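# Remove slotted finished part from fixture, leave blanks clamped

## Task

Lift the finished part, the one with a milled slot, out of the fixture and set it down lying flat on the table top, without disturbing the two blanks, which must still be clamped in their current places at the end.

## Robot and tools

Robot: two YAM-style arms, left_arm (on the robot's own left, +y side) and right_arm (-y side), each with a parallel two-finger gripper. Arm roots sit at (+0.094, +0.257, +0.640) m for left_arm and (+0.094, -0.257, +0.640) m for right_arm. Left and right in camera images do not necessarily match arm names.

Scene frame: origin at table-top height above the centre of the robot's foot; +x points forward over the table, +y to the robot's left, +z up. The table top starts near x = +0.15 m and may be rotated relative to the robot. Gripper fingers point along the gripper's own +z and close along its y. end_effector_position is the spot between the finger pads, about 1 cm short of the tips. Reported positions and orientations can be wrong by a few centimetres, more at long reach. An arm may also come to rest a centimetre or so away from its command in free air because of friction and weight; this does not mean it has touched something.

Command row (shared by execute_actions and move): one flat list of 14 numbers, each in [-1, 1]. The first seven belong to left_arm and the last seven to right_arm: dx, dy, dz, rx, ry, rz, opening. dx to rz are offsets, not poses, measured along scene axes from that arm's Hand target as it stands when the action or move begins. A value of 1.0 equals 0.6 m or 180 degrees. rx, ry, rz form a single rotation vector, and the arm rotates about the Hand target position. Translations longer than 1.0 in total may be shortened. Opening is absolute: +1 is fully open (0.094 m) and -1 is closed. Both arms always need numbers. To keep an arm still, send six zeros and repeat its present opening, because 0 is itself an opening command. Six zeros also re-command the Hand target, which is how you free an arm that something has stopped. Each step clips orientation to within 40 degrees of the measured orientation. Hand target in the result is the last commanded pose after clipping. If the gripper settles short, send the remaining gap as a fresh offset.

execute_actions(actions, cameras): actions is a list of actions. Each action is a table of up to 15 rows, one row per 1/30 s step. A shorter table holds its final row for the rest of the 15 steps. Every row in an action counts from the pose at the start of that action, so repeating an offset in a later action moves the arm further. An empty list just returns state and images.

move(target, speed, blend, opening_speed, blocking, cameras): drives each gripper in a straight line toward a target. target is one 14-number row or a list of up to 15 rows. Every row counts from the Hand targets at the start of the move, not from the previous row. speed is in m/s, 0.002 to 4.3, default 0.25 (rotation up to twice that in rad/s), and can be one value or one per target. blend is in metres and rounds the corners between listed targets. opening_speed is in units per second on the -1..+1 scale, minimum 0.2; use values near the minimum for gentle closing. blocking=false returns after about 0.5 s while the move continues. The move caps at 10 s. It does not steer around obstacles or the other arm. Faster moves lag, overshoot and hit harder. Route around each arm's own base, not close to it, or the shoulder posture may change. The result adds a move: line with the outcome, e.g. done (within 10 mm and 2 degrees), off_target, moving, held or fault, plus limits such as paced (pose clipped) or held (steps withheld, e.g. by the clearance check between arms). done does not tell you whether the gripper is touching anything.

wait(seconds 0-10, cameras): lets time pass with commands held. stop(cameras): brakes a running move. zoom_image(camera, region [x0,y0,x1,y1], up to 504x504 px): enlarges part of the latest image from cam_head_left, cam_head_right, cam_left_wrist or cam_right_wrist (all 504x504). read_manual(section): licence texts only. finished_scene(scene): ends the scene for good. Call it only when the part is lying flat on the table and both blanks are still clamped.

Results: end_effector_position (m) and end_effector_quat_wxyz, Hand target, Tool commands, Joint positions (last value is finger opening in m), joint velocities ("within noise" means at rest), Joint torques (include gravity, offsets and noise; entries 3 and 4 wrap at ±28 N m), grip_measured (same scale as opening; with nothing held it reads up to ~2.7 mm wide; on a hard part it reads slightly below the part's width), grip_effort_nm (motor effort, negative when closing; not a pad force). execute_actions results also list positions at some control steps. MOTOR HOT lines warn of heating. At 100 °C the arm goes limp for 30-60 s or more.

Gripping: grip_measured tracks the command until the force limit, so it does not show when the fingers touch. Full force begins about 0.05 below the reading at first contact. To release, command well above grip_measured.

Avoid: dropping the part, letting go while it is still moving, fast impacts, hard pushes against the fixture or blanks, loosening the clamped blanks, anything leaving the table, and contact between the arms or one gripper closing on the other's fingers. Limit holding a load or working at full stretch to avoid overheating. Loose objects may get brief random nudges.

Each tool is called after "Emit:" as name(argument=value, ...), one argument or row to a line, values as JSON.

## Session

Emit:
execute_actions(
  actions=[],
)

Scene clock: 0.00 s.
left_arm: end_effector_position=(+0.4078, -0.2870, +0.0927) grip_measured=+1.000 grip_effort_nm=n/a end_effector_quat_wxyz=(+0.302, +0.423, +0.849, +0.098) | right_arm: end_effector_position=(+0.6504, -0.4457, +0.1512) grip_measured=+1.000 grip_effort_nm=n/a end_effector_quat_wxyz=(+0.388, -0.319, +0.852, +0.150)
Joint positions: left_arm=[-2.514 2.376 1.674 1.506 -0.537 1.658 0.094] | right_arm=[1.049 1.314 1.15 1.285 -0.96 -0.075 0.094]
Joint velocities: within noise
Joint torques (N m): no reading
Motor temperatures (°C): left_arm=[27 30 32 33 32 29 30] | right_arm=[29 29 27 33 28 27 30]
Heat: left arm: hottest wrist pitch 33 °C; right arm: hottest wrist pitch 33 °C.
Hand target: left_arm +0.4051, -0.2895, +0.0971; +0.302, +0.424, +0.848, +0.093 | right_arm +0.6470, -0.4456, +0.1485; +0.387, -0.317, +0.853, +0.152
Tool commands: left_gripper/opening=+1.0 right_gripper/opening=+1.0

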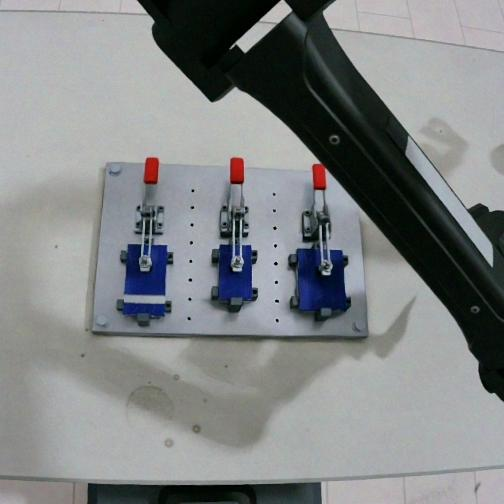

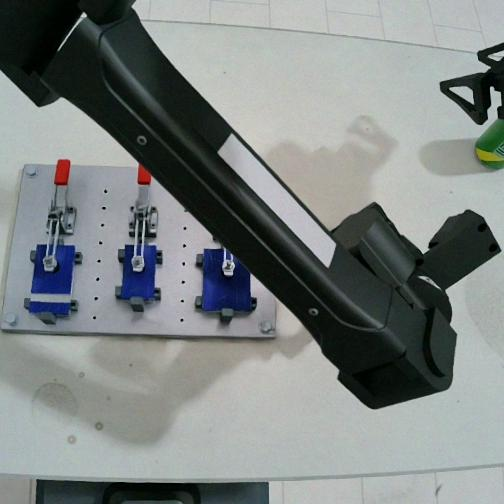

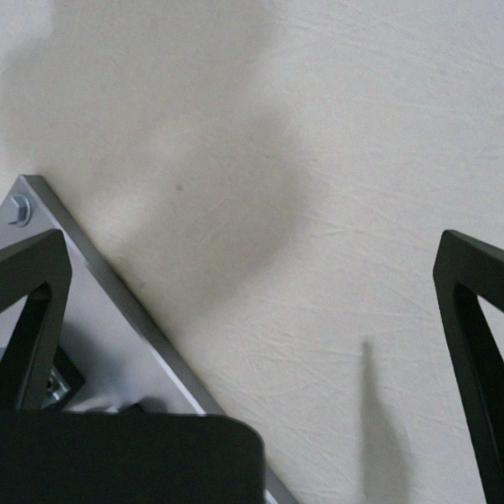

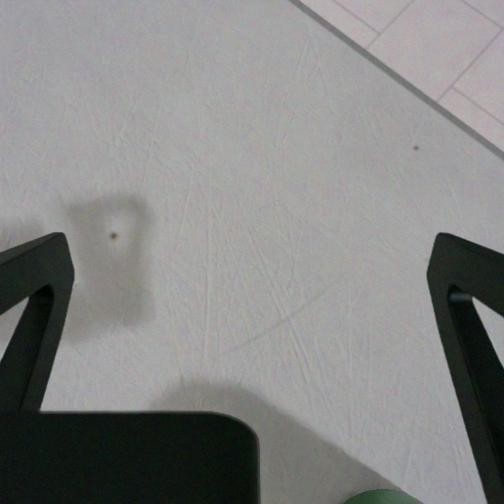

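Emit:
zoom_image(
  camera="cam_head_left",
  region=[80, 140, 380, 350],
)

Emit:
zoom_image(
  camera="cam_head_left",
  region=[100, 150, 200, 330],
)

Scaled by 1.680 from the camera's 504x504 image, which has a finer 720x720 frame.

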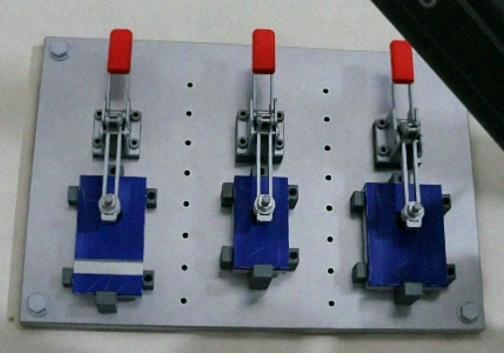

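Scaled by 2.800 from the camera's 504x504 image, which has a finer 720x720 frame.

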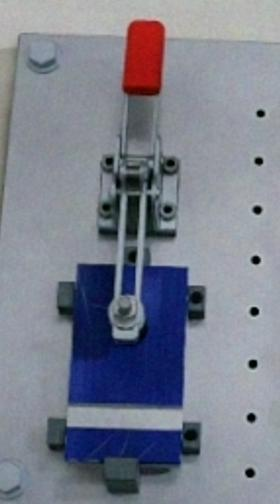

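Emit:
move(
  target=[
    [0,0,0.4,0,0,0,1, 0,0,0,0,0,0,1],
    [-0.125,0.6325,0.388,-0.1317,0.0476,0.2543,1, 0,0,0,0,0,0,1],
  ],
  blend=[0.05,0],
)

Scene clock: 20.17 s.
left_arm: end_effector_position=(+0.3368, +0.0786, +0.3255) grip_measured=+1.000 grip_effort_nm=-0.012 end_effector_quat_wxyz=(+0.121, +0.025, +0.990, -0.071) | right_arm: end_effector_position=(+0.6504, -0.4457, +0.1512) grip_measured=+1.000 grip_effort_nm=0.022 end_effector_quat_wxyz=(+0.388, -0.319, +0.852, +0.150)
Joint positions: left_arm=[-2.489 1.391 0.192 1.551 -0.696 0.47 0.094] | right_arm=[1.049 1.314 1.15 1.285 -0.96 -0.075 0.094]
Joint velocities: within noise
Joint torques (N m): left_arm=[-4.42 -6.24 -8.28 1.05 0.13 -0.29] | right_arm=[-5.3 -12.51 -0.53 1.81 0.05 -0.05]
Motor temperatures (°C): left_arm=[29 30 32 33 32 29 30] | right_arm=[29 31 27 33 28 27 30]
Heat: left arm: hottest wrist pitch 33 °C; right arm: hottest wrist pitch 33 °C.
Hand target: left_arm +0.3300, +0.0900, +0.3298; +0.259, +0.000, +0.966, +0.000 | right_arm +0.6470, -0.4456, +0.1485; +0.387, -0.317, +0.853, +0.152
Off the commanded pose: left_arm 0.014 m, 18 deg | right_arm 0.004 m, 0 deg.
joint sent to its limit (left arm) — joint 4 (wrist pitch), upper limit. The joint targets are off in orientation, not in position.
move: off_target (left_arm)

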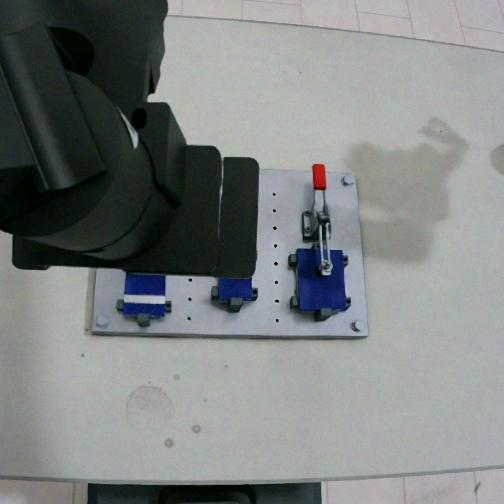

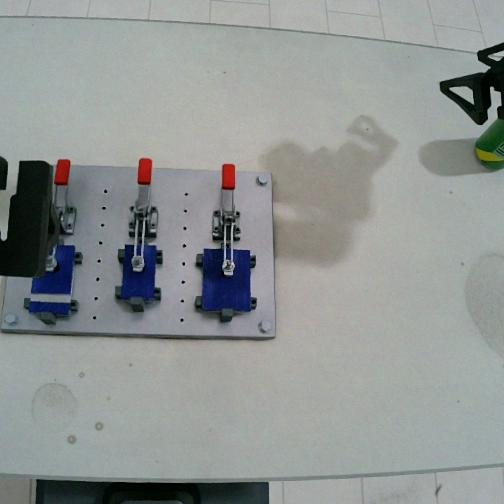

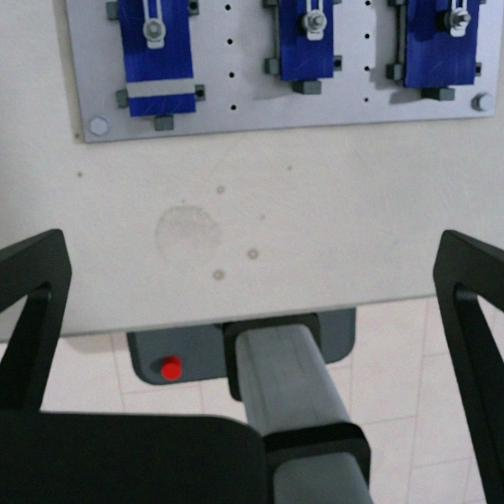

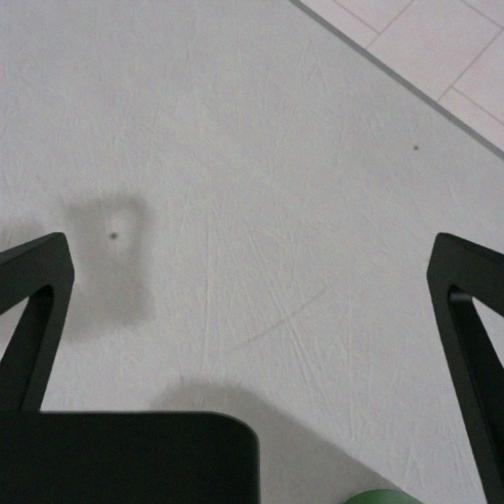

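Emit:
zoom_image(
  camera="cam_left_wrist",
  region=[60, 0, 504, 150],
)

Scaled by 1.135 from the camera's 504x504 image, which has a finer 720x720 frame.

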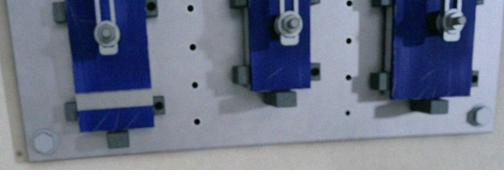

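Emit:
move(
  target=[
    [0.117,0,-0.18,0,0,0,1, 0,0,0.25,0,0,0,1],
    [0.117,0,-0.18,0,0,0,1, -0.378,0.143,0.25,0.2112,-0.1008,0.2581,1],
    [0.117,0,-0.18,0,0,0,1, -0.378,0.143,-0.03,0.2112,-0.1008,0.2581,1],
  ],
  blend=[0.03,0.03,0],
)

Scene clock: 39.27 s.
left_arm: end_effector_position=(+0.4012, +0.0856, +0.2250) grip_measured=+1.000 grip_effort_nm=-0.012 end_effector_quat_wxyz=(+0.209, +0.008, +0.978, -0.028) | right_arm: end_effector_position=(+0.5218, -0.3943, +0.2983) grip_measured=+1.000 grip_effort_nm=0.022 end_effector_quat_wxyz=(+0.268, -0.493, +0.786, +0.260)
Joint positions: left_arm=[-2.243 1.473 0.446 1.551 -0.474 0.469 0.094] | right_arm=[0.799 1.016 0.719 1.552 -1.467 -0.087 0.094]
Joint velocities: within noise
Joint torques (N m): left_arm=[-5.13 -6.83 -5.91 1.44 0.28 -0.11] | right_arm=[-4.01 -8.76 -1.48 1.05 0.07 0]
Motor temperatures (°C): left_arm=[29 30 33 33 31 29 30] | right_arm=[29 32 27 33 28 27 30]
Heat: left arm: hottest elbow 33 °C; right arm: hottest wrist pitch 33 °C.
Hand target: left_arm +0.4002, +0.0899, +0.2219; +0.259, +0.000, +0.966, +0.000 | right_arm +0.5229, -0.3947, +0.2982; +0.267, -0.487, +0.790, +0.261 (not the last commanded pose)
Off the commanded pose: left_arm 0.006 m, 7 deg | right_arm 0.199 m, 51 deg.
joint sent to its limit (left arm) — joint 4 (wrist pitch), upper limit.
move: held (right_arm; a check stopped the path), off_target (left_arm); path passed 1 of 3 targets; limits=held
pose unreachable (right arm): on one or more control steps of this call, first in action 0 (counted from 0), this arm could not follow its commanded pose, so it was not sent that pose on those steps. It may still have moved: this result reports where it is.
cause: moving toward the commanded pose would bring two parts of the arm too close to each other (its wrist (the part past joint 4) and its wrist camera, with joints 5 (wrist yaw) and 6 (wrist roll) between them).

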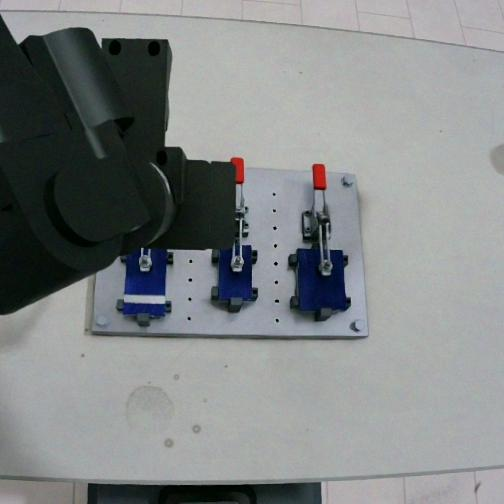

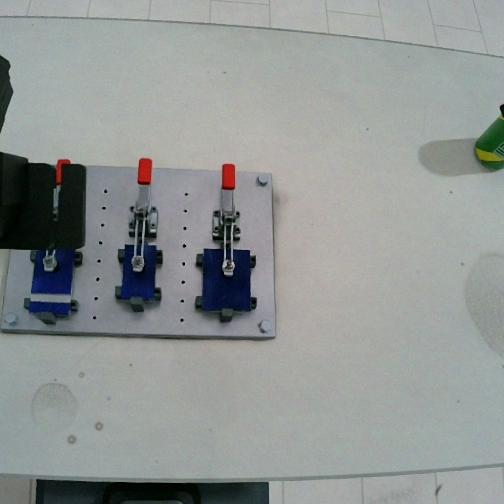

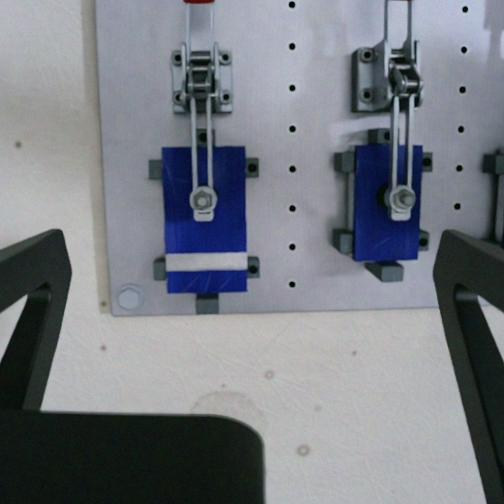

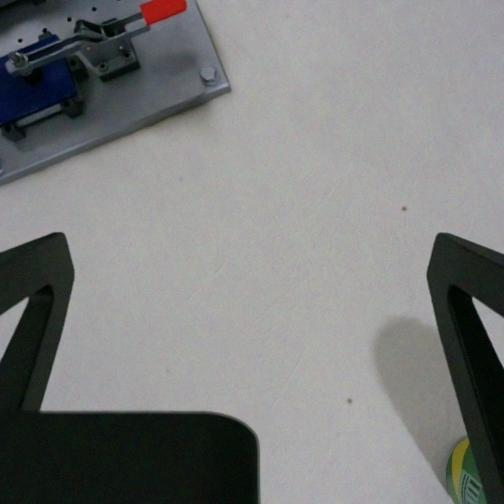

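Emit:
zoom_image(
  camera="cam_right_wrist",
  region=[0, 0, 240, 190],
)

Emit:
zoom_image(
  camera="cam_left_wrist",
  region=[90, 0, 290, 320],
)

Scaled by 2.100 from the camera's 504x504 image, which has a finer 720x720 frame.

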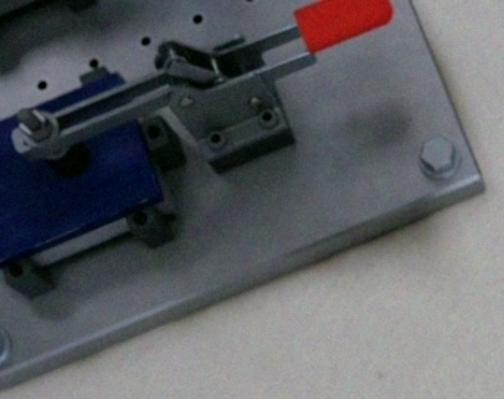

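Scaled by 1.575 from the camera's 504x504 image, which has a finer 720x720 frame.

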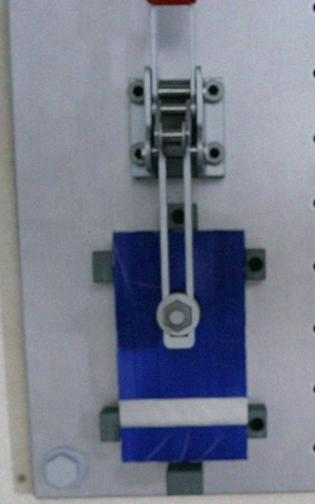

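Emit:
move(
  target=[0.166,0.017,-0.0865,0,0.0833,0,1, 0,0,0,0,0,0,1],
)

Scene clock: 49.27 s.
left_arm: end_effector_position=(+0.4981, +0.0941, +0.1735) grip_measured=+1.000 grip_effort_nm=-0.017 end_effector_quat_wxyz=(+0.132, +0.007, +0.991, -0.005) | right_arm: end_effector_position=(+0.5218, -0.3943, +0.2983) grip_measured=+1.000 grip_effort_nm=0.022 end_effector_quat_wxyz=(+0.267, -0.491, +0.787, +0.261)
Joint positions: left_arm=[-2.222 1.214 0.695 0.896 -0.563 0.39 0.094] | right_arm=[0.799 1.016 0.719 1.552 -1.467 -0.084 0.094]
Joint velocities: within noise
Joint torques (N m): left_arm=[-4.78 -10.58 -3.29 0.46 0.13 -0.24] | right_arm=[-4.07 -8.76 -1.48 1.13 0.08 0.04]
Motor temperatures (°C): left_arm=[28 30 33 33 31 29 30] | right_arm=[29 32 27 33 28 27 30]
Heat: left arm: hottest elbow 33 °C; right arm: hottest wrist pitch 33 °C.
Hand target: left_arm +0.4999, +0.1001, +0.1700; +0.131, +0.000, +0.991, +0.000 | right_arm +0.5229, -0.3947, +0.2982; +0.266, -0.487, +0.790, +0.261
Off the commanded pose: left_arm 0.007 m, 1 deg | right_arm 0.001 m, 1 deg.
move: done

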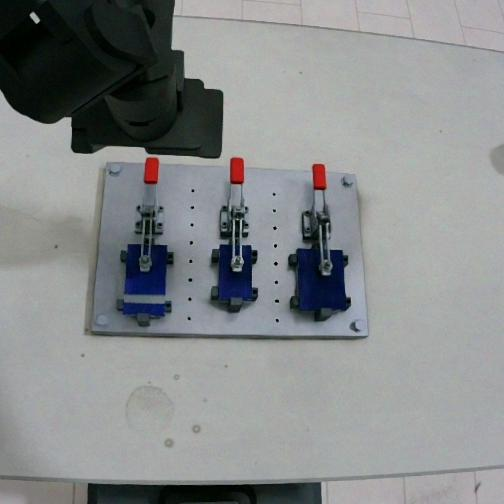

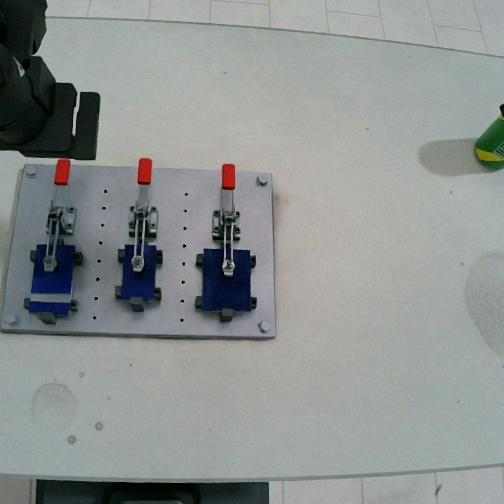

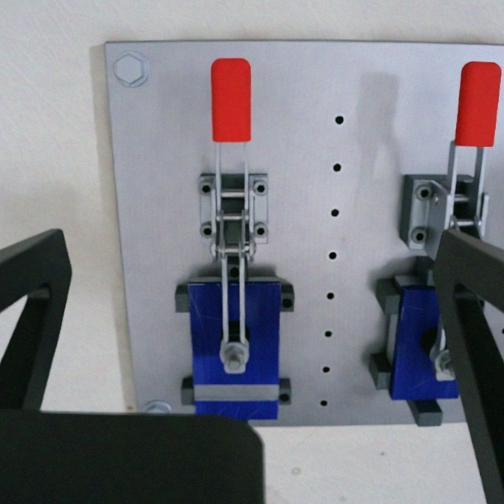

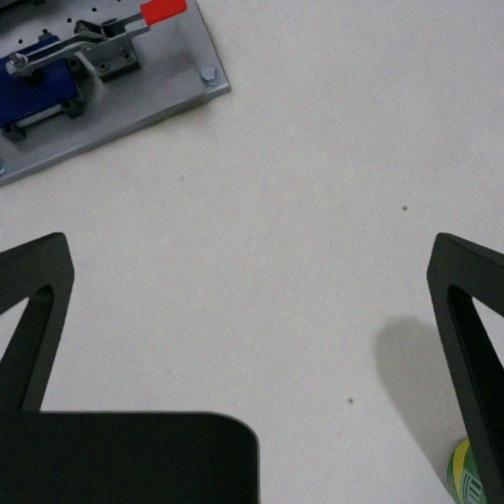

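Emit:
zoom_image(
  camera="cam_left_wrist",
  region=[160, 140, 310, 290],
)

Emit:
zoom_image(
  camera="cam_left_wrist",
  region=[350, 40, 504, 300],
)

Emit:
zoom_image(
  camera="cam_right_wrist",
  region=[80, 0, 200, 90],
)

Scaled by 3.360 from the camera's 504x504 image, which has a finer 720x720 frame.

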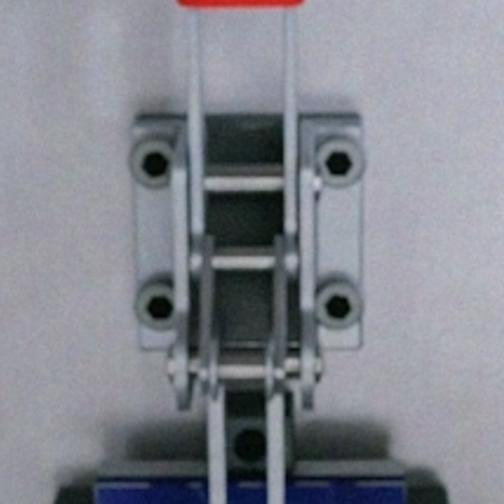

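Scaled by 1.938 from the camera's 504x504 image, which has a finer 720x720 frame.

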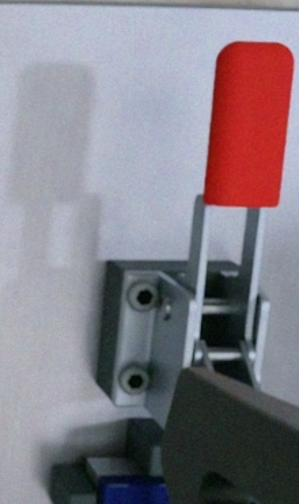

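Scaled by 4.200 from the camera's 504x504 image, which has a finer 720x720 frame.

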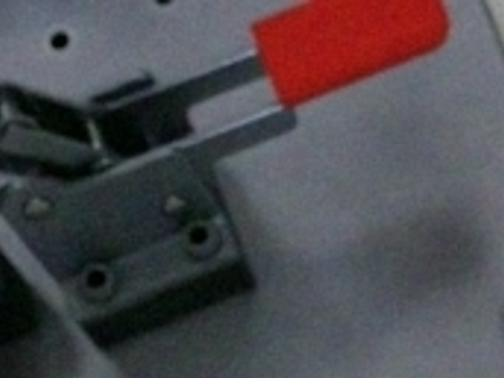

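Emit:
move(
  target=[0.05,0.0148,-0.117,0,0.111,0,0.06, 0,0,0,0,0,0,1],
  cameras=["cam_head_left","cam_left_wrist"],
)

Scene clock: 75.17 s.
left_arm: end_effector_position=(+0.5328, +0.1046, +0.1048) grip_measured=+0.063 grip_effort_nm=-0.149 end_effector_quat_wxyz=(-0.038, +0.006, +0.999, -0.005) | right_arm: end_effector_position=(+0.5218, -0.3943, +0.2983) grip_measured=+1.000 grip_effort_nm=0.027 end_effector_quat_wxyz=(+0.267, -0.491, +0.787, +0.261)
Joint positions: left_arm=[-2.145 1.213 1.046 0.146 -0.577 0.156 0.05] | right_arm=[0.799 1.016 0.719 1.552 -1.467 -0.084 0.094]
Joint velocities: within noise
Joint torques (N m): left_arm=[-4.89 -12.57 -1.26 -0.17 0.11 -0.22] | right_arm=[-4.07 -8.76 -1.47 1.13 0.08 -0.02]
Motor temperatures (°C): left_arm=[28 30 33 33 31 29 29] | right_arm=[29 33 27 32 28 27 30]
Heat: left arm: hottest elbow 33 °C; right arm: hottest shoulder 33 °C.
Hand target: left_arm +0.5300, +0.1091, +0.0999; -0.043, +0.000, +0.999, +0.000 | right_arm +0.5229, -0.3947, +0.2982; +0.267, -0.487, +0.790, +0.261
Off the commanded pose: left_arm 0.007 m, 1 deg | right_arm 0.001 m, 1 deg.
move: done
Images, in order (width x height): cam_head_left 504x504, cam_left_wrist 504x504.

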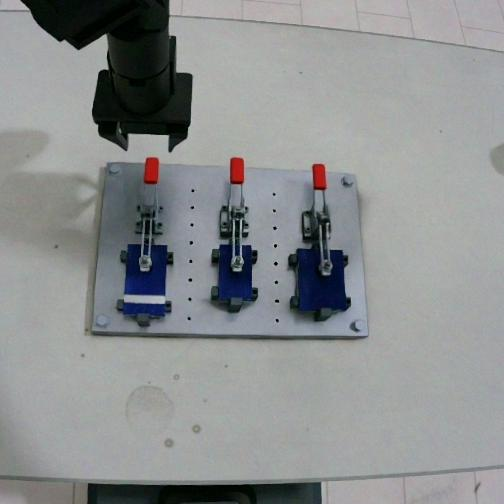

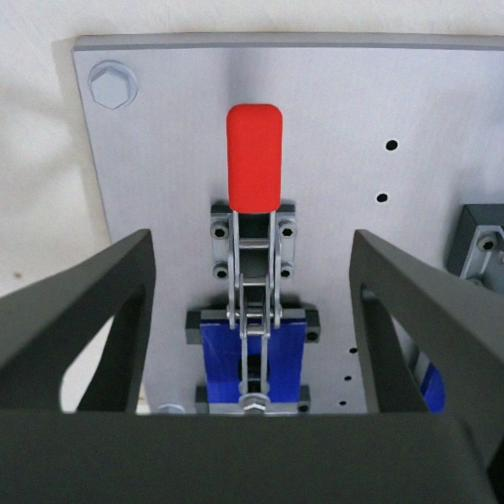

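Emit:
move(
  target=[-0.0063,-0.0017,-0.105,0,0,0,0.0, 0,0,0,0,0,0,1],
  speed=0.12,
  cameras=["cam_head_left","cam_left_wrist"],
)

Scene clock: 80.70 s.
left_arm: end_effector_position=(+0.5249, +0.1021, +0.0408) grip_measured=+0.003 grip_effort_nm=-0.144 end_effector_quat_wxyz=(-0.046, +0.008, +0.999, -0.005) | right_arm: end_effector_position=(+0.5218, -0.3943, +0.2983) grip_measured=+1.000 grip_effort_nm=0.022 end_effector_quat_wxyz=(+0.267, -0.491, +0.787, +0.261)
Joint positions: left_arm=[-2.071 1.363 1.178 0.145 -0.504 0.155 0.047] | right_arm=[0.799 1.016 0.719 1.552 -1.467 -0.083 0.094]
Joint velocities: within noise
Joint torques (N m): left_arm=[-5.6 -13.33 -1.66 0.54 0.1 -0.22] | right_arm=[-4.07 -8.76 -1.46 1.14 0.08 0.03]
Motor temperatures (°C): left_arm=[28 30 33 33 31 29 29] | right_arm=[29 33 27 32 28 27 30]
Heat: left arm: hottest elbow 33 °C; right arm: hottest shoulder 33 °C.
Hand target: left_arm +0.5260, +0.1081, +0.0368; -0.043, +0.000, +0.999, +0.000 | right_arm +0.5229, -0.3947, +0.2982; +0.267, -0.487, +0.790, +0.261
Off the commanded pose: left_arm 0.007 m, 1 deg | right_arm 0.001 m, 1 deg.
move: done
Images, in order (width x height): cam_head_left 504x504, cam_left_wrist 504x504.

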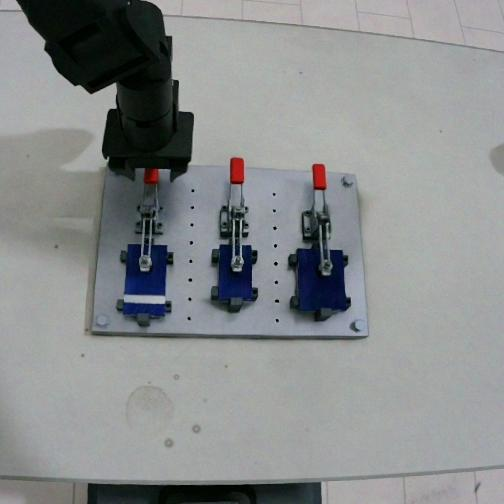

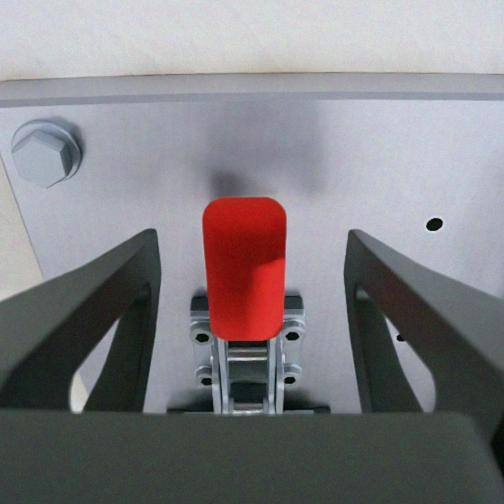

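Emit:
move(
  target=[
    [0.003,0.003,0.0,0,0,0,0.0, 0,0,0,0,0,0,1],
    [0.003,0.003,0.0,0,0,0,-0.66, 0,0,0,0,0,0,1],
  ],
  speed=0.1,
  opening_speed=0.6,
  cameras=["cam_head_left","cam_left_wrist"],
)

Scene clock: 83.97 s.
left_arm: end_effector_position=(+0.5248, +0.1037, +0.0400) grip_measured=-0.652 grip_effort_nm=-0.999 end_effector_quat_wxyz=(-0.046, +0.007, +0.999, -0.005) | right_arm: end_effector_position=(+0.5218, -0.3943, +0.2983) grip_measured=+1.000 grip_effort_nm=0.017 end_effector_quat_wxyz=(+0.267, -0.491, +0.787, +0.261)
Joint positions: left_arm=[-2.068 1.363 1.179 0.145 -0.502 0.153 0.016] | right_arm=[0.799 1.016 0.719 1.552 -1.467 -0.083 0.094]
Joint velocities: within noise
Joint torques (N m): left_arm=[-5.6 -13.57 -1.51 0.32 0.11 -0.19] | right_arm=[-4.07 -8.76 -1.47 1.14 0.08 0.03]
Motor temperatures (°C): left_arm=[28 30 33 33 31 29 29] | right_arm=[29 33 27 32 28 27 30]
Heat: left arm: hottest elbow 33 °C; right arm: hottest shoulder 33 °C.
Hand target: left_arm +0.5278, +0.1098, +0.0368; -0.043, +0.000, +0.999, +0.000 | right_arm +0.5229, -0.3947, +0.2982; +0.267, -0.487, +0.790, +0.261
Off the commanded pose: left_arm 0.008 m, 1 deg | right_arm 0.001 m, 1 deg.
move: done
Images, in order (width x height): cam_head_left 504x504, cam_left_wrist 504x504.

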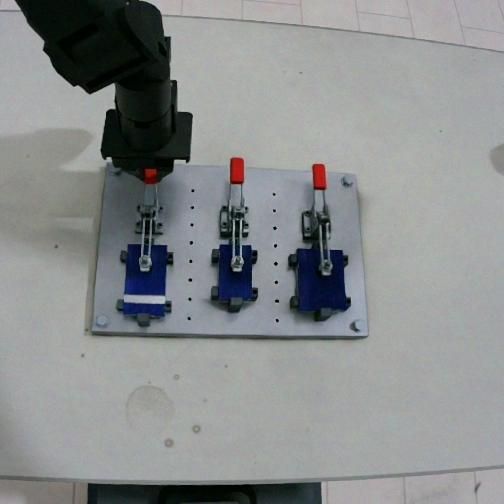

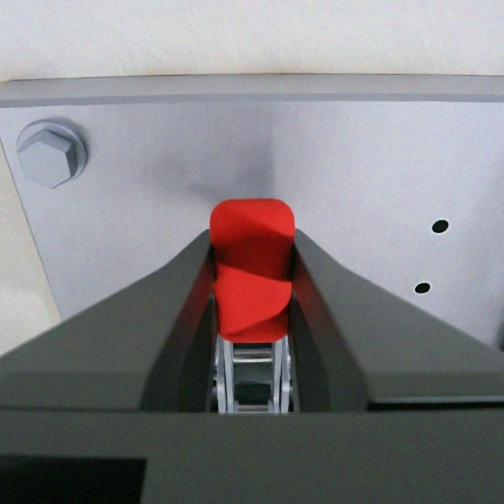

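Emit:
move(
  target=[-0.005,0.0,0.025,0,-0.083,0,-0.66, 0,0,0,0,0,0,1],
  speed=0.1,
  cameras=["cam_head_left","cam_left_wrist"],
)

Scene clock: 87.90 s.
left_arm: end_effector_position=(+0.5232, +0.1036, +0.0481) grip_measured=-0.654 grip_effort_nm=-1.033 end_effector_quat_wxyz=(+0.079, +0.000, +0.997, -0.004) | right_arm: end_effector_position=(+0.5218, -0.3943, +0.2983) grip_measured=+1.000 grip_effort_nm=0.022 end_effector_quat_wxyz=(+0.267, -0.491, +0.787, +0.261)
Joint positions: left_arm=[-2.059 1.397 1.037 0.595 -0.443 0.264 0.016] | right_arm=[0.799 1.016 0.719 1.552 -1.467 -0.082 0.094]
Joint velocities: within noise
Joint torques (N m): left_arm=[-5.95 -13.39 -4.66 1.73 0.11 0.03] | right_arm=[-4.07 -8.76 -1.47 1.16 0.08 0.03]
Motor temperatures (°C): left_arm=[28 30 33 33 31 29 30] | right_arm=[29 33 27 32 28 27 30]
Heat: left arm: hottest elbow 33 °C; right arm: hottest shoulder 33 °C.
Hand target: left_arm +0.5248, +0.1099, +0.0518; +0.087, +0.000, +0.996, +0.000 | right_arm +0.5229, -0.3947, +0.2982; +0.266, -0.487, +0.790, +0.261
Off the commanded pose: left_arm 0.007 m, 1 deg | right_arm 0.001 m, 1 deg.
move: done
Images, in order (width x height): cam_head_left 504x504, cam_left_wrist 504x504.

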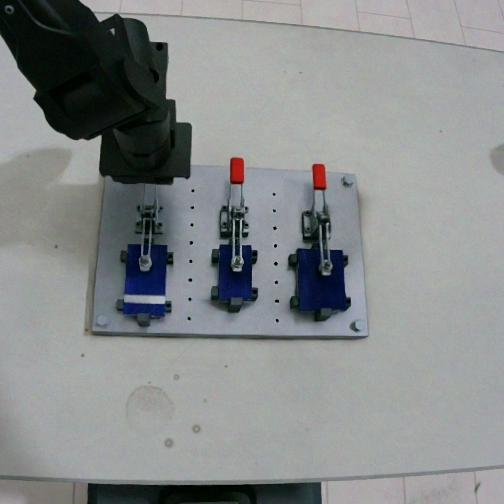

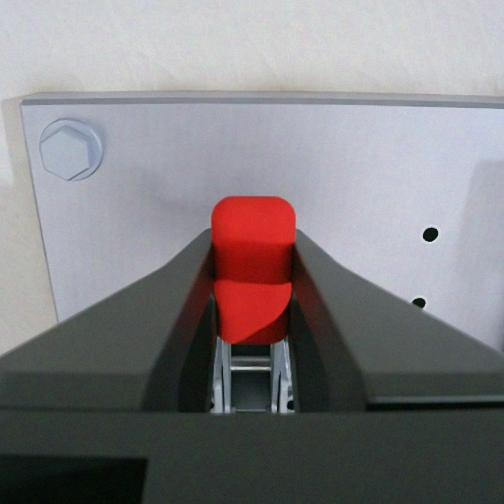

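Emit:
move(
  target=[-0.0115,0.0,0.0218,0,-0.111,0,-0.66, 0,0,0,0,0,0,1],
  speed=0.1,
  cameras=["cam_head_left","cam_left_wrist"],
)

Scene clock: 92.33 s.
left_arm: end_effector_position=(+0.5164, +0.1035, +0.0598) grip_measured=-0.654 grip_effort_nm=-1.043 end_effector_quat_wxyz=(+0.248, +0.001, +0.969, -0.004) | right_arm: end_effector_position=(+0.5218, -0.3943, +0.2983) grip_measured=+1.000 grip_effort_nm=0.017 end_effector_quat_wxyz=(+0.267, -0.491, +0.787, +0.261)
Joint positions: left_arm=[-2.029 1.545 0.949 1.177 -0.305 0.383 0.016] | right_arm=[0.799 1.016 0.719 1.552 -1.467 -0.082 0.094]
Joint velocities: within noise
Joint torques (N m): left_arm=[-6.07 -11.63 -5.82 2.62 0.36 -0.02] | right_arm=[-4.01 -8.7 -1.47 1.16 0.08 0.03]
Motor temperatures (°C): left_arm=[28 30 33 33 31 29 30] | right_arm=[29 33 27 32 28 27 30]
Heat: left arm: hottest elbow 33 °C; right arm: hottest shoulder 33 °C.
Hand target: left_arm +0.5180, +0.1099, +0.0648; +0.258, +0.000, +0.966, +0.000 | right_arm +0.5229, -0.3947, +0.2982; +0.266, -0.487, +0.790, +0.261
Off the commanded pose: left_arm 0.008 m, 1 deg | right_arm 0.001 m, 1 deg.
move: done
Images, in order (width x height): cam_head_left 504x504, cam_left_wrist 504x504.

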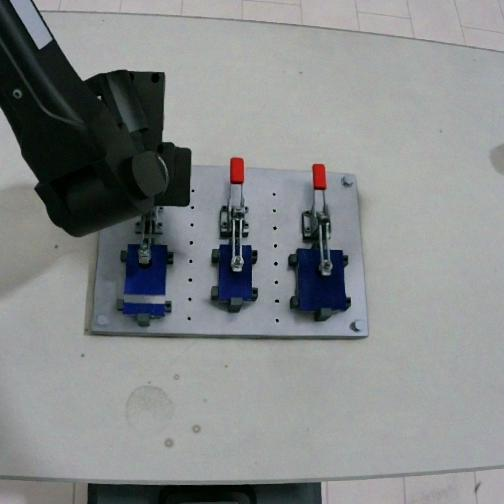

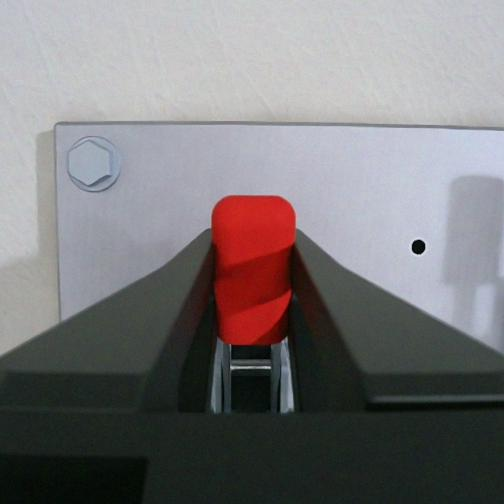

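Emit:
zoom_image(
  camera="cam_head_left",
  region=[90, 150, 260, 340],
)

Scaled by 2.653 from the camera's 504x504 image, which has a finer 720x720 frame.

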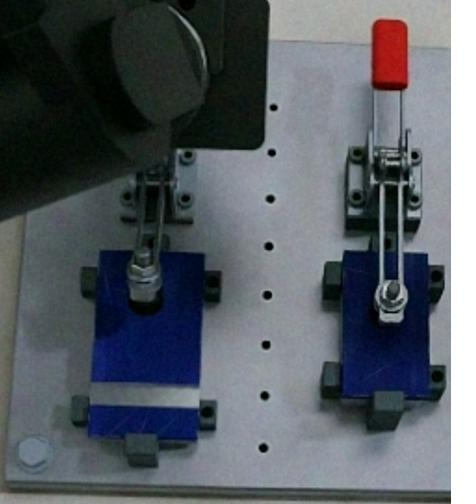

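Emit:
move(
  target=[0,0.0,0,0,0,0,-0.52, 0,0,0,0,0,0,1],
  opening_speed=0.5,
  cameras=["cam_head_left","cam_left_wrist"],
)

Scene clock: 98.33 s.
left_arm: end_effector_position=(+0.5195, +0.1043, +0.0615) grip_measured=-0.523 grip_effort_nm=0.134 end_effector_quat_wxyz=(+0.255, -0.002, +0.967, -0.003) | right_arm: end_effector_position=(+0.5218, -0.3943, +0.2983) grip_measured=+1.000 grip_effort_nm=0.022 end_effector_quat_wxyz=(+0.267, -0.491, +0.787, +0.261)
Joint positions: left_arm=[-2.029 1.546 0.949 1.193 -0.302 0.384 0.022] | right_arm=[0.799 1.016 0.719 1.552 -1.467 -0.082 0.094]
Joint velocities: within noise
Joint torques (N m): left_arm=[-6.07 -11.58 -5.78 1.89 0.25 -0.03] | right_arm=[-4.07 -8.7 -1.46 1.16 0.08 0.03]
Motor temperatures (°C): left_arm=[28 30 33 33 31 29 30] | right_arm=[29 33 27 32 28 27 30]
Heat: left arm: hottest elbow 33 °C; right arm: hottest shoulder 33 °C.
Hand target: left_arm +0.5180, +0.1099, +0.0649; +0.258, +0.000, +0.966, +0.000 | right_arm +0.5229, -0.3947, +0.2982; +0.266, -0.487, +0.790, +0.261
Off the commanded pose: left_arm 0.007 m, 1 deg | right_arm 0.001 m, 1 deg.
move: done
Images, in order (width x height): cam_head_left 504x504, cam_left_wrist 504x504.

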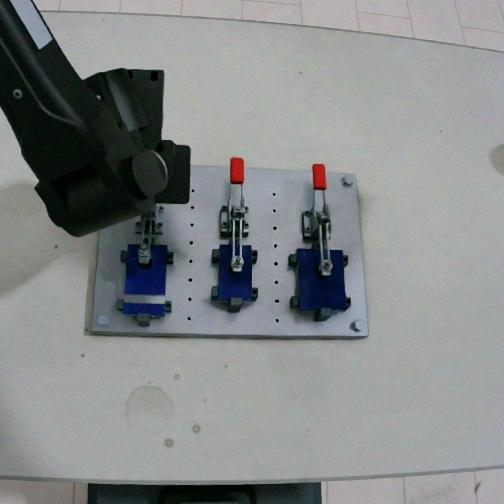

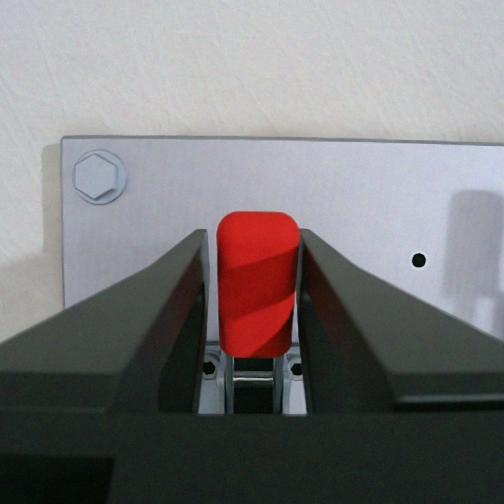

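Emit:
move(
  target=[
    [0,0.0,0,0,0,0,-0.3, 0,0,0,0,0,0,1],
    [0.0,0.0,-0.008,0,0.3,0,-0.3, 0,0,0,0,0,0,1],
  ],
  speed=0.25,
  cameras=["cam_head_left","cam_left_wrist"],
)

Scene clock: 103.53 s.
left_arm: end_effector_position=(+0.5139, +0.1120, +0.0591) grip_measured=-0.302 grip_effort_nm=0.115 end_effector_quat_wxyz=(-0.208, +0.008, +0.978, +0.000) | right_arm: end_effector_position=(+0.5218, -0.3943, +0.2983) grip_measured=+1.000 grip_effort_nm=0.017 end_effector_quat_wxyz=(+0.267, -0.491, +0.787, +0.261)
Joint positions: left_arm=[-2.077 1.347 1.348 -0.419 -0.538 -0.039 0.033] | right_arm=[0.799 1.016 0.719 1.552 -1.467 -0.082 0.094]
Joint velocities: within noise
Joint torques (N m): left_arm=[-7.12 -14.62 -0.18 -0.83 -0.04 -0.26] | right_arm=[-4.07 -8.76 -1.46 1.16 0.08 0.03]
Motor temperatures (°C): left_arm=[28 31 33 33 31 29 30] | right_arm=[29 33 27 32 28 27 30]
Heat: left arm: hottest elbow 33 °C; right arm: hottest shoulder 33 °C.
Hand target: left_arm +0.5178, +0.1099, +0.0601; -0.208, +0.000, +0.978, +0.000 | right_arm +0.5229, -0.3947, +0.2982; +0.267, -0.487, +0.790, +0.261
Off the commanded pose: left_arm 0.005 m, 1 deg | right_arm 0.001 m, 1 deg.
move: done
Images, in order (width x height): cam_head_left 504x504, cam_left_wrist 504x504.

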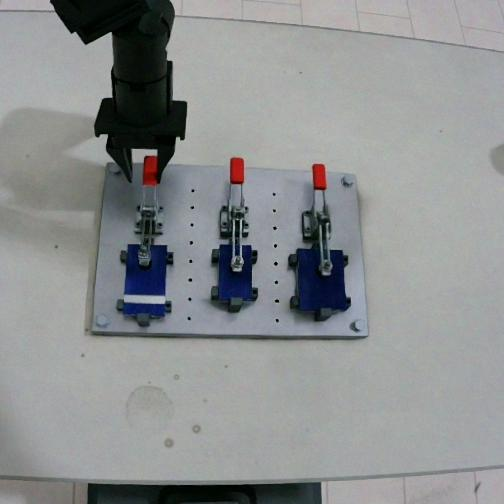

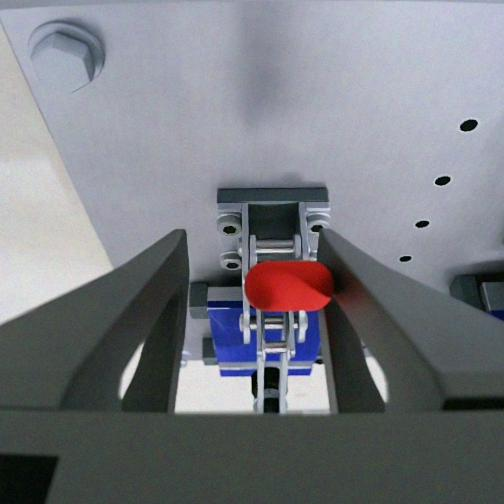

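Emit:
zoom_image(
  camera="cam_left_wrist",
  region=[160, 170, 380, 420],
)

Scaled by 2.016 from the camera's 504x504 image, which has a finer 720x720 frame.

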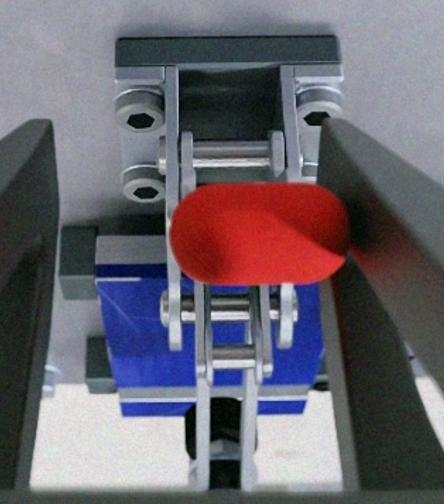

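Emit:
move(
  target=[
    [0.003,-0.0133,0,0,0,0,-0.3, 0,0,0,0,0,0,1],
    [0.003,-0.0133,0,0,0,0,-0.66, 0,0,0,0,0,0,1],
  ],
  speed=0.1,
  opening_speed=0.6,
  cameras=["cam_head_left","cam_left_wrist"],
)

Scene clock: 107.23 s.
left_arm: end_effector_position=(+0.5204, +0.1048, +0.0585) grip_measured=-0.655 grip_effort_nm=-0.593 end_effector_quat_wxyz=(-0.205, +0.004, +0.979, +0.000) | right_arm: end_effector_position=(+0.5218, -0.3943, +0.2983) grip_measured=+1.000 grip_effort_nm=0.022 end_effector_quat_wxyz=(+0.267, -0.491, +0.787, +0.261)
Joint positions: left_arm=[-2.091 1.356 1.367 -0.423 -0.548 -0.049 0.016] | right_arm=[0.799 1.016 0.719 1.552 -1.467 -0.082 0.094]
Joint velocities: left_arm=[-0.005 0.005 0.007 0.002 -0.037 -0.007 0.006] | right_arm=[within noise]
Joint torques (N m): left_arm=[-7.41 -14.39 -0.65 -0.84 -0.17 -0.24] | right_arm=[-4.07 -8.7 -1.47 1.16 0.08 0.03]
Motor temperatures (°C): left_arm=[28 31 33 33 31 29 30] | right_arm=[29 33 27 32 28 27 30]
Heat: left arm: hottest elbow 33 °C; right arm: hottest shoulder 33 °C.
Hand target: left_arm +0.5197, +0.1019, +0.0601; -0.208, +0.000, +0.978, +0.000 | right_arm +0.5229, -0.3947, +0.2982; +0.267, -0.487, +0.790, +0.261
Off the commanded pose: left_arm 0.003 m, 1 deg | right_arm 0.001 m, 1 deg.
move: done
Images, in order (width x height): cam_head_left 504x504, cam_left_wrist 504x504.

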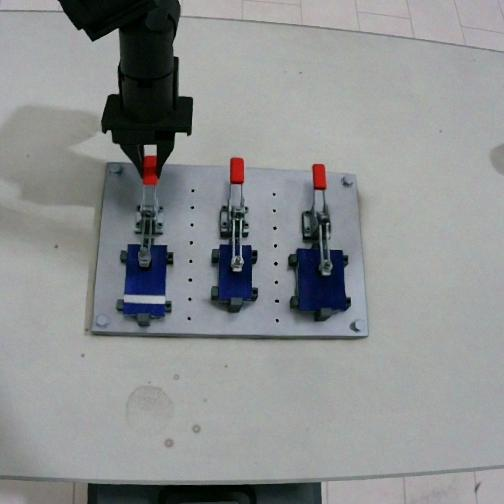

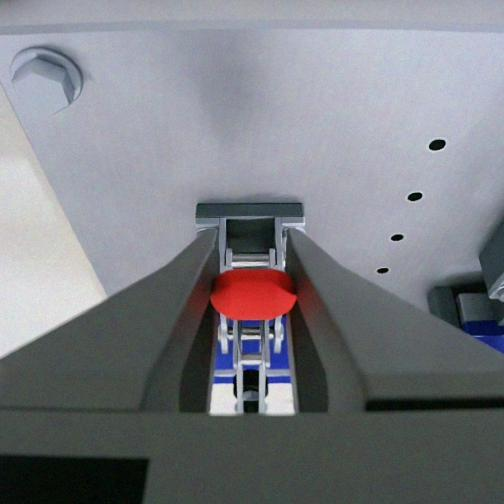

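Emit:
move(
  target=[
    [-0.0167,0,0.0142,0,-0.111,0,-0.66, 0,0,0,0,0,0,1],
    [-0.0373,0,0.022,0,-0.222,0,-0.66, 0,0,0,0,0,0,1],
  ],
  speed=0.1,
  cameras=["cam_head_left","cam_left_wrist"],
)

Scene clock: 112.27 s.
left_arm: end_effector_position=(+0.4988, +0.1033, +0.0755) grip_measured=-0.658 grip_effort_nm=-0.945 end_effector_quat_wxyz=(+0.132, -0.003, +0.991, +0.003) | right_arm: end_effector_position=(+0.5218, -0.3943, +0.2983) grip_measured=+1.000 grip_effort_nm=0.017 end_effector_quat_wxyz=(+0.267, -0.491, +0.787, +0.261)
Joint positions: left_arm=[-2.074 1.415 0.903 0.869 -0.442 0.315 0.016] | right_arm=[0.799 1.016 0.719 1.552 -1.467 -0.082 0.094]
Joint velocities: within noise
Joint torques (N m): left_arm=[-6.12 -10.4 -3.96 1.66 0.59 0.02] | right_arm=[-4.07 -8.76 -1.46 1.16 0.08 0.03]
Motor temperatures (°C): left_arm=[28 31 32 33 31 29 30] | right_arm=[29 33 27 32 28 27 30]
Heat: left arm: hottest wrist pitch 33 °C; right arm: hottest shoulder 33 °C.
Hand target: left_arm +0.4974, +0.1018, +0.0733; +0.139, +0.000, +0.990, +0.000 | right_arm +0.5229, -0.3947, +0.2982; +0.267, -0.487, +0.790, +0.261
Off the commanded pose: left_arm 0.003 m, 1 deg | right_arm 0.001 m, 1 deg.
move: done
Images, in order (width x height): cam_head_left 504x504, cam_left_wrist 504x504.

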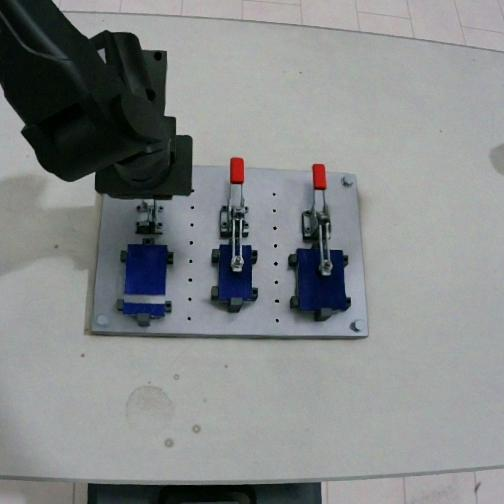

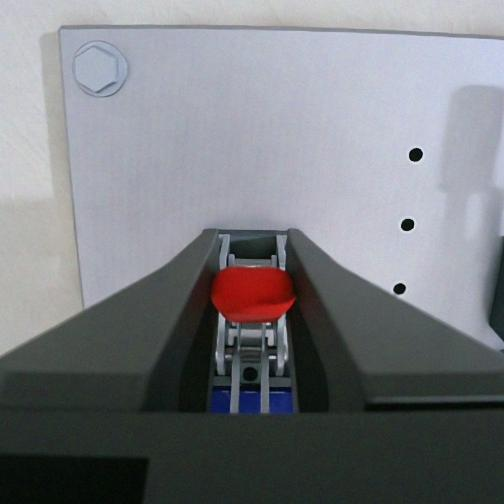

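Emit:
zoom_image(
  camera="cam_head_left",
  region=[90, 150, 220, 340],
)

Emit:
zoom_image(
  camera="cam_left_wrist",
  region=[180, 220, 330, 420],
)

Scaled by 2.653 from the camera's 504x504 image, which has a finer 720x720 frame.

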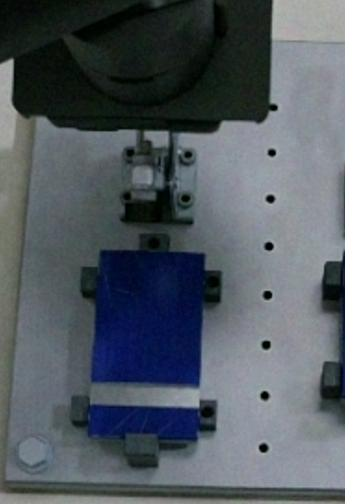

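Scaled by 2.520 from the camera's 504x504 image, which has a finer 720x720 frame.

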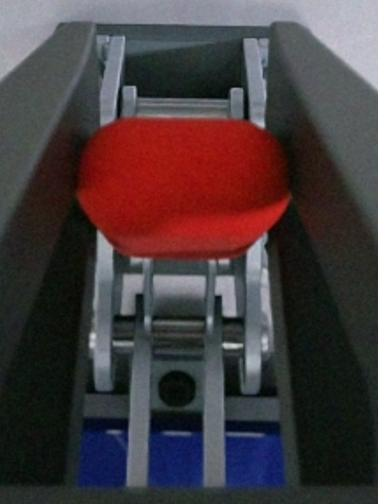

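Emit:
move(
  target=[
    [0,0,0,0,0,0,-0.1, 0,0,0,0,0,0,1],
    [0.03,0,0.12,0,0,0,-0.1, 0,0,0,0,0,0,1],
  ],
  speed=0.15,
  opening_speed=0.8,
  cameras=["cam_head_left","cam_left_wrist"],
)

Scene clock: 117.60 s.
left_arm: end_effector_position=(+0.5238, +0.1087, +0.1382) grip_measured=-0.103 grip_effort_nm=0.129 end_effector_quat_wxyz=(+0.147, -0.012, +0.989, +0.009) | right_arm: end_effector_position=(+0.5218, -0.3943, +0.2983) grip_measured=+1.000 grip_effort_nm=0.017 end_effector_quat_wxyz=(+0.267, -0.491, +0.787, +0.261)
Joint positions: left_arm=[-2.153 1.256 0.795 0.87 -0.518 0.35 0.042] | right_arm=[0.799 1.016 0.719 1.552 -1.467 -0.082 0.094]
Joint velocities: within noise
Joint torques (N m): left_arm=[-7.36 -11.99 -5.55 0.51 0.04 0.11] | right_arm=[-4.07 -8.76 -1.46 1.16 0.08 0.03]
Motor temperatures (°C): left_arm=[28 31 32 33 31 29 30] | right_arm=[29 33 27 32 28 27 30]
Heat: left arm: hottest wrist pitch 33 °C; right arm: hottest shoulder 33 °C.
Hand target: left_arm +0.5153, +0.1019, +0.1453; +0.138, +0.000, +0.990, +0.000 | right_arm +0.5229, -0.3947, +0.2982; +0.267, -0.487, +0.790, +0.261
Off the commanded pose: left_arm 0.013 m, 2 deg | right_arm 0.001 m, 1 deg.
move: off_target (left_arm)
Images, in order (width x height): cam_head_left 504x504, cam_left_wrist 504x504.

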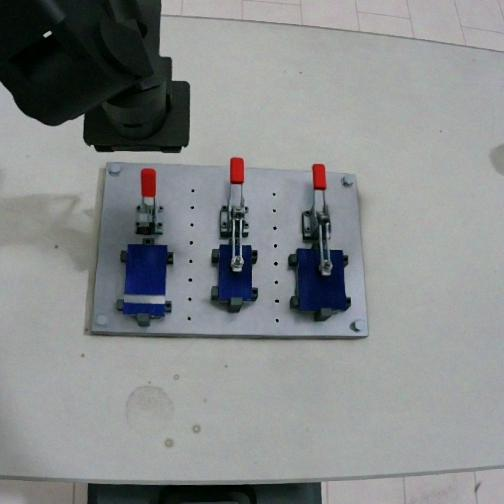

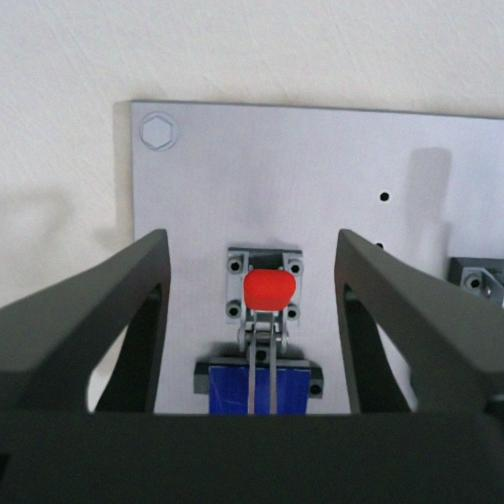

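Emit:
zoom_image(
  camera="cam_head_left",
  region=[90, 150, 220, 340],
)

Emit:
zoom_image(
  camera="cam_left_wrist",
  region=[180, 220, 330, 420],
)

Scaled by 2.653 from the camera's 504x504 image, which has a finer 720x720 frame.

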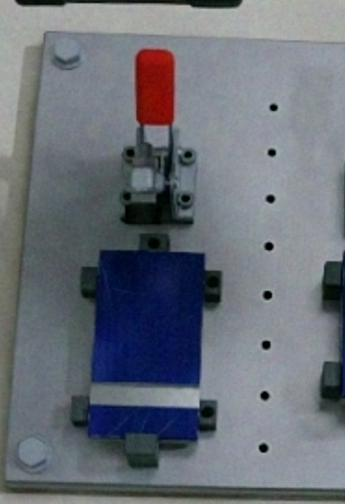

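Scaled by 2.520 from the camera's 504x504 image, which has a finer 720x720 frame.

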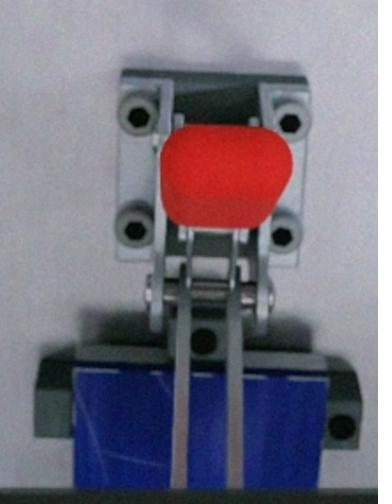

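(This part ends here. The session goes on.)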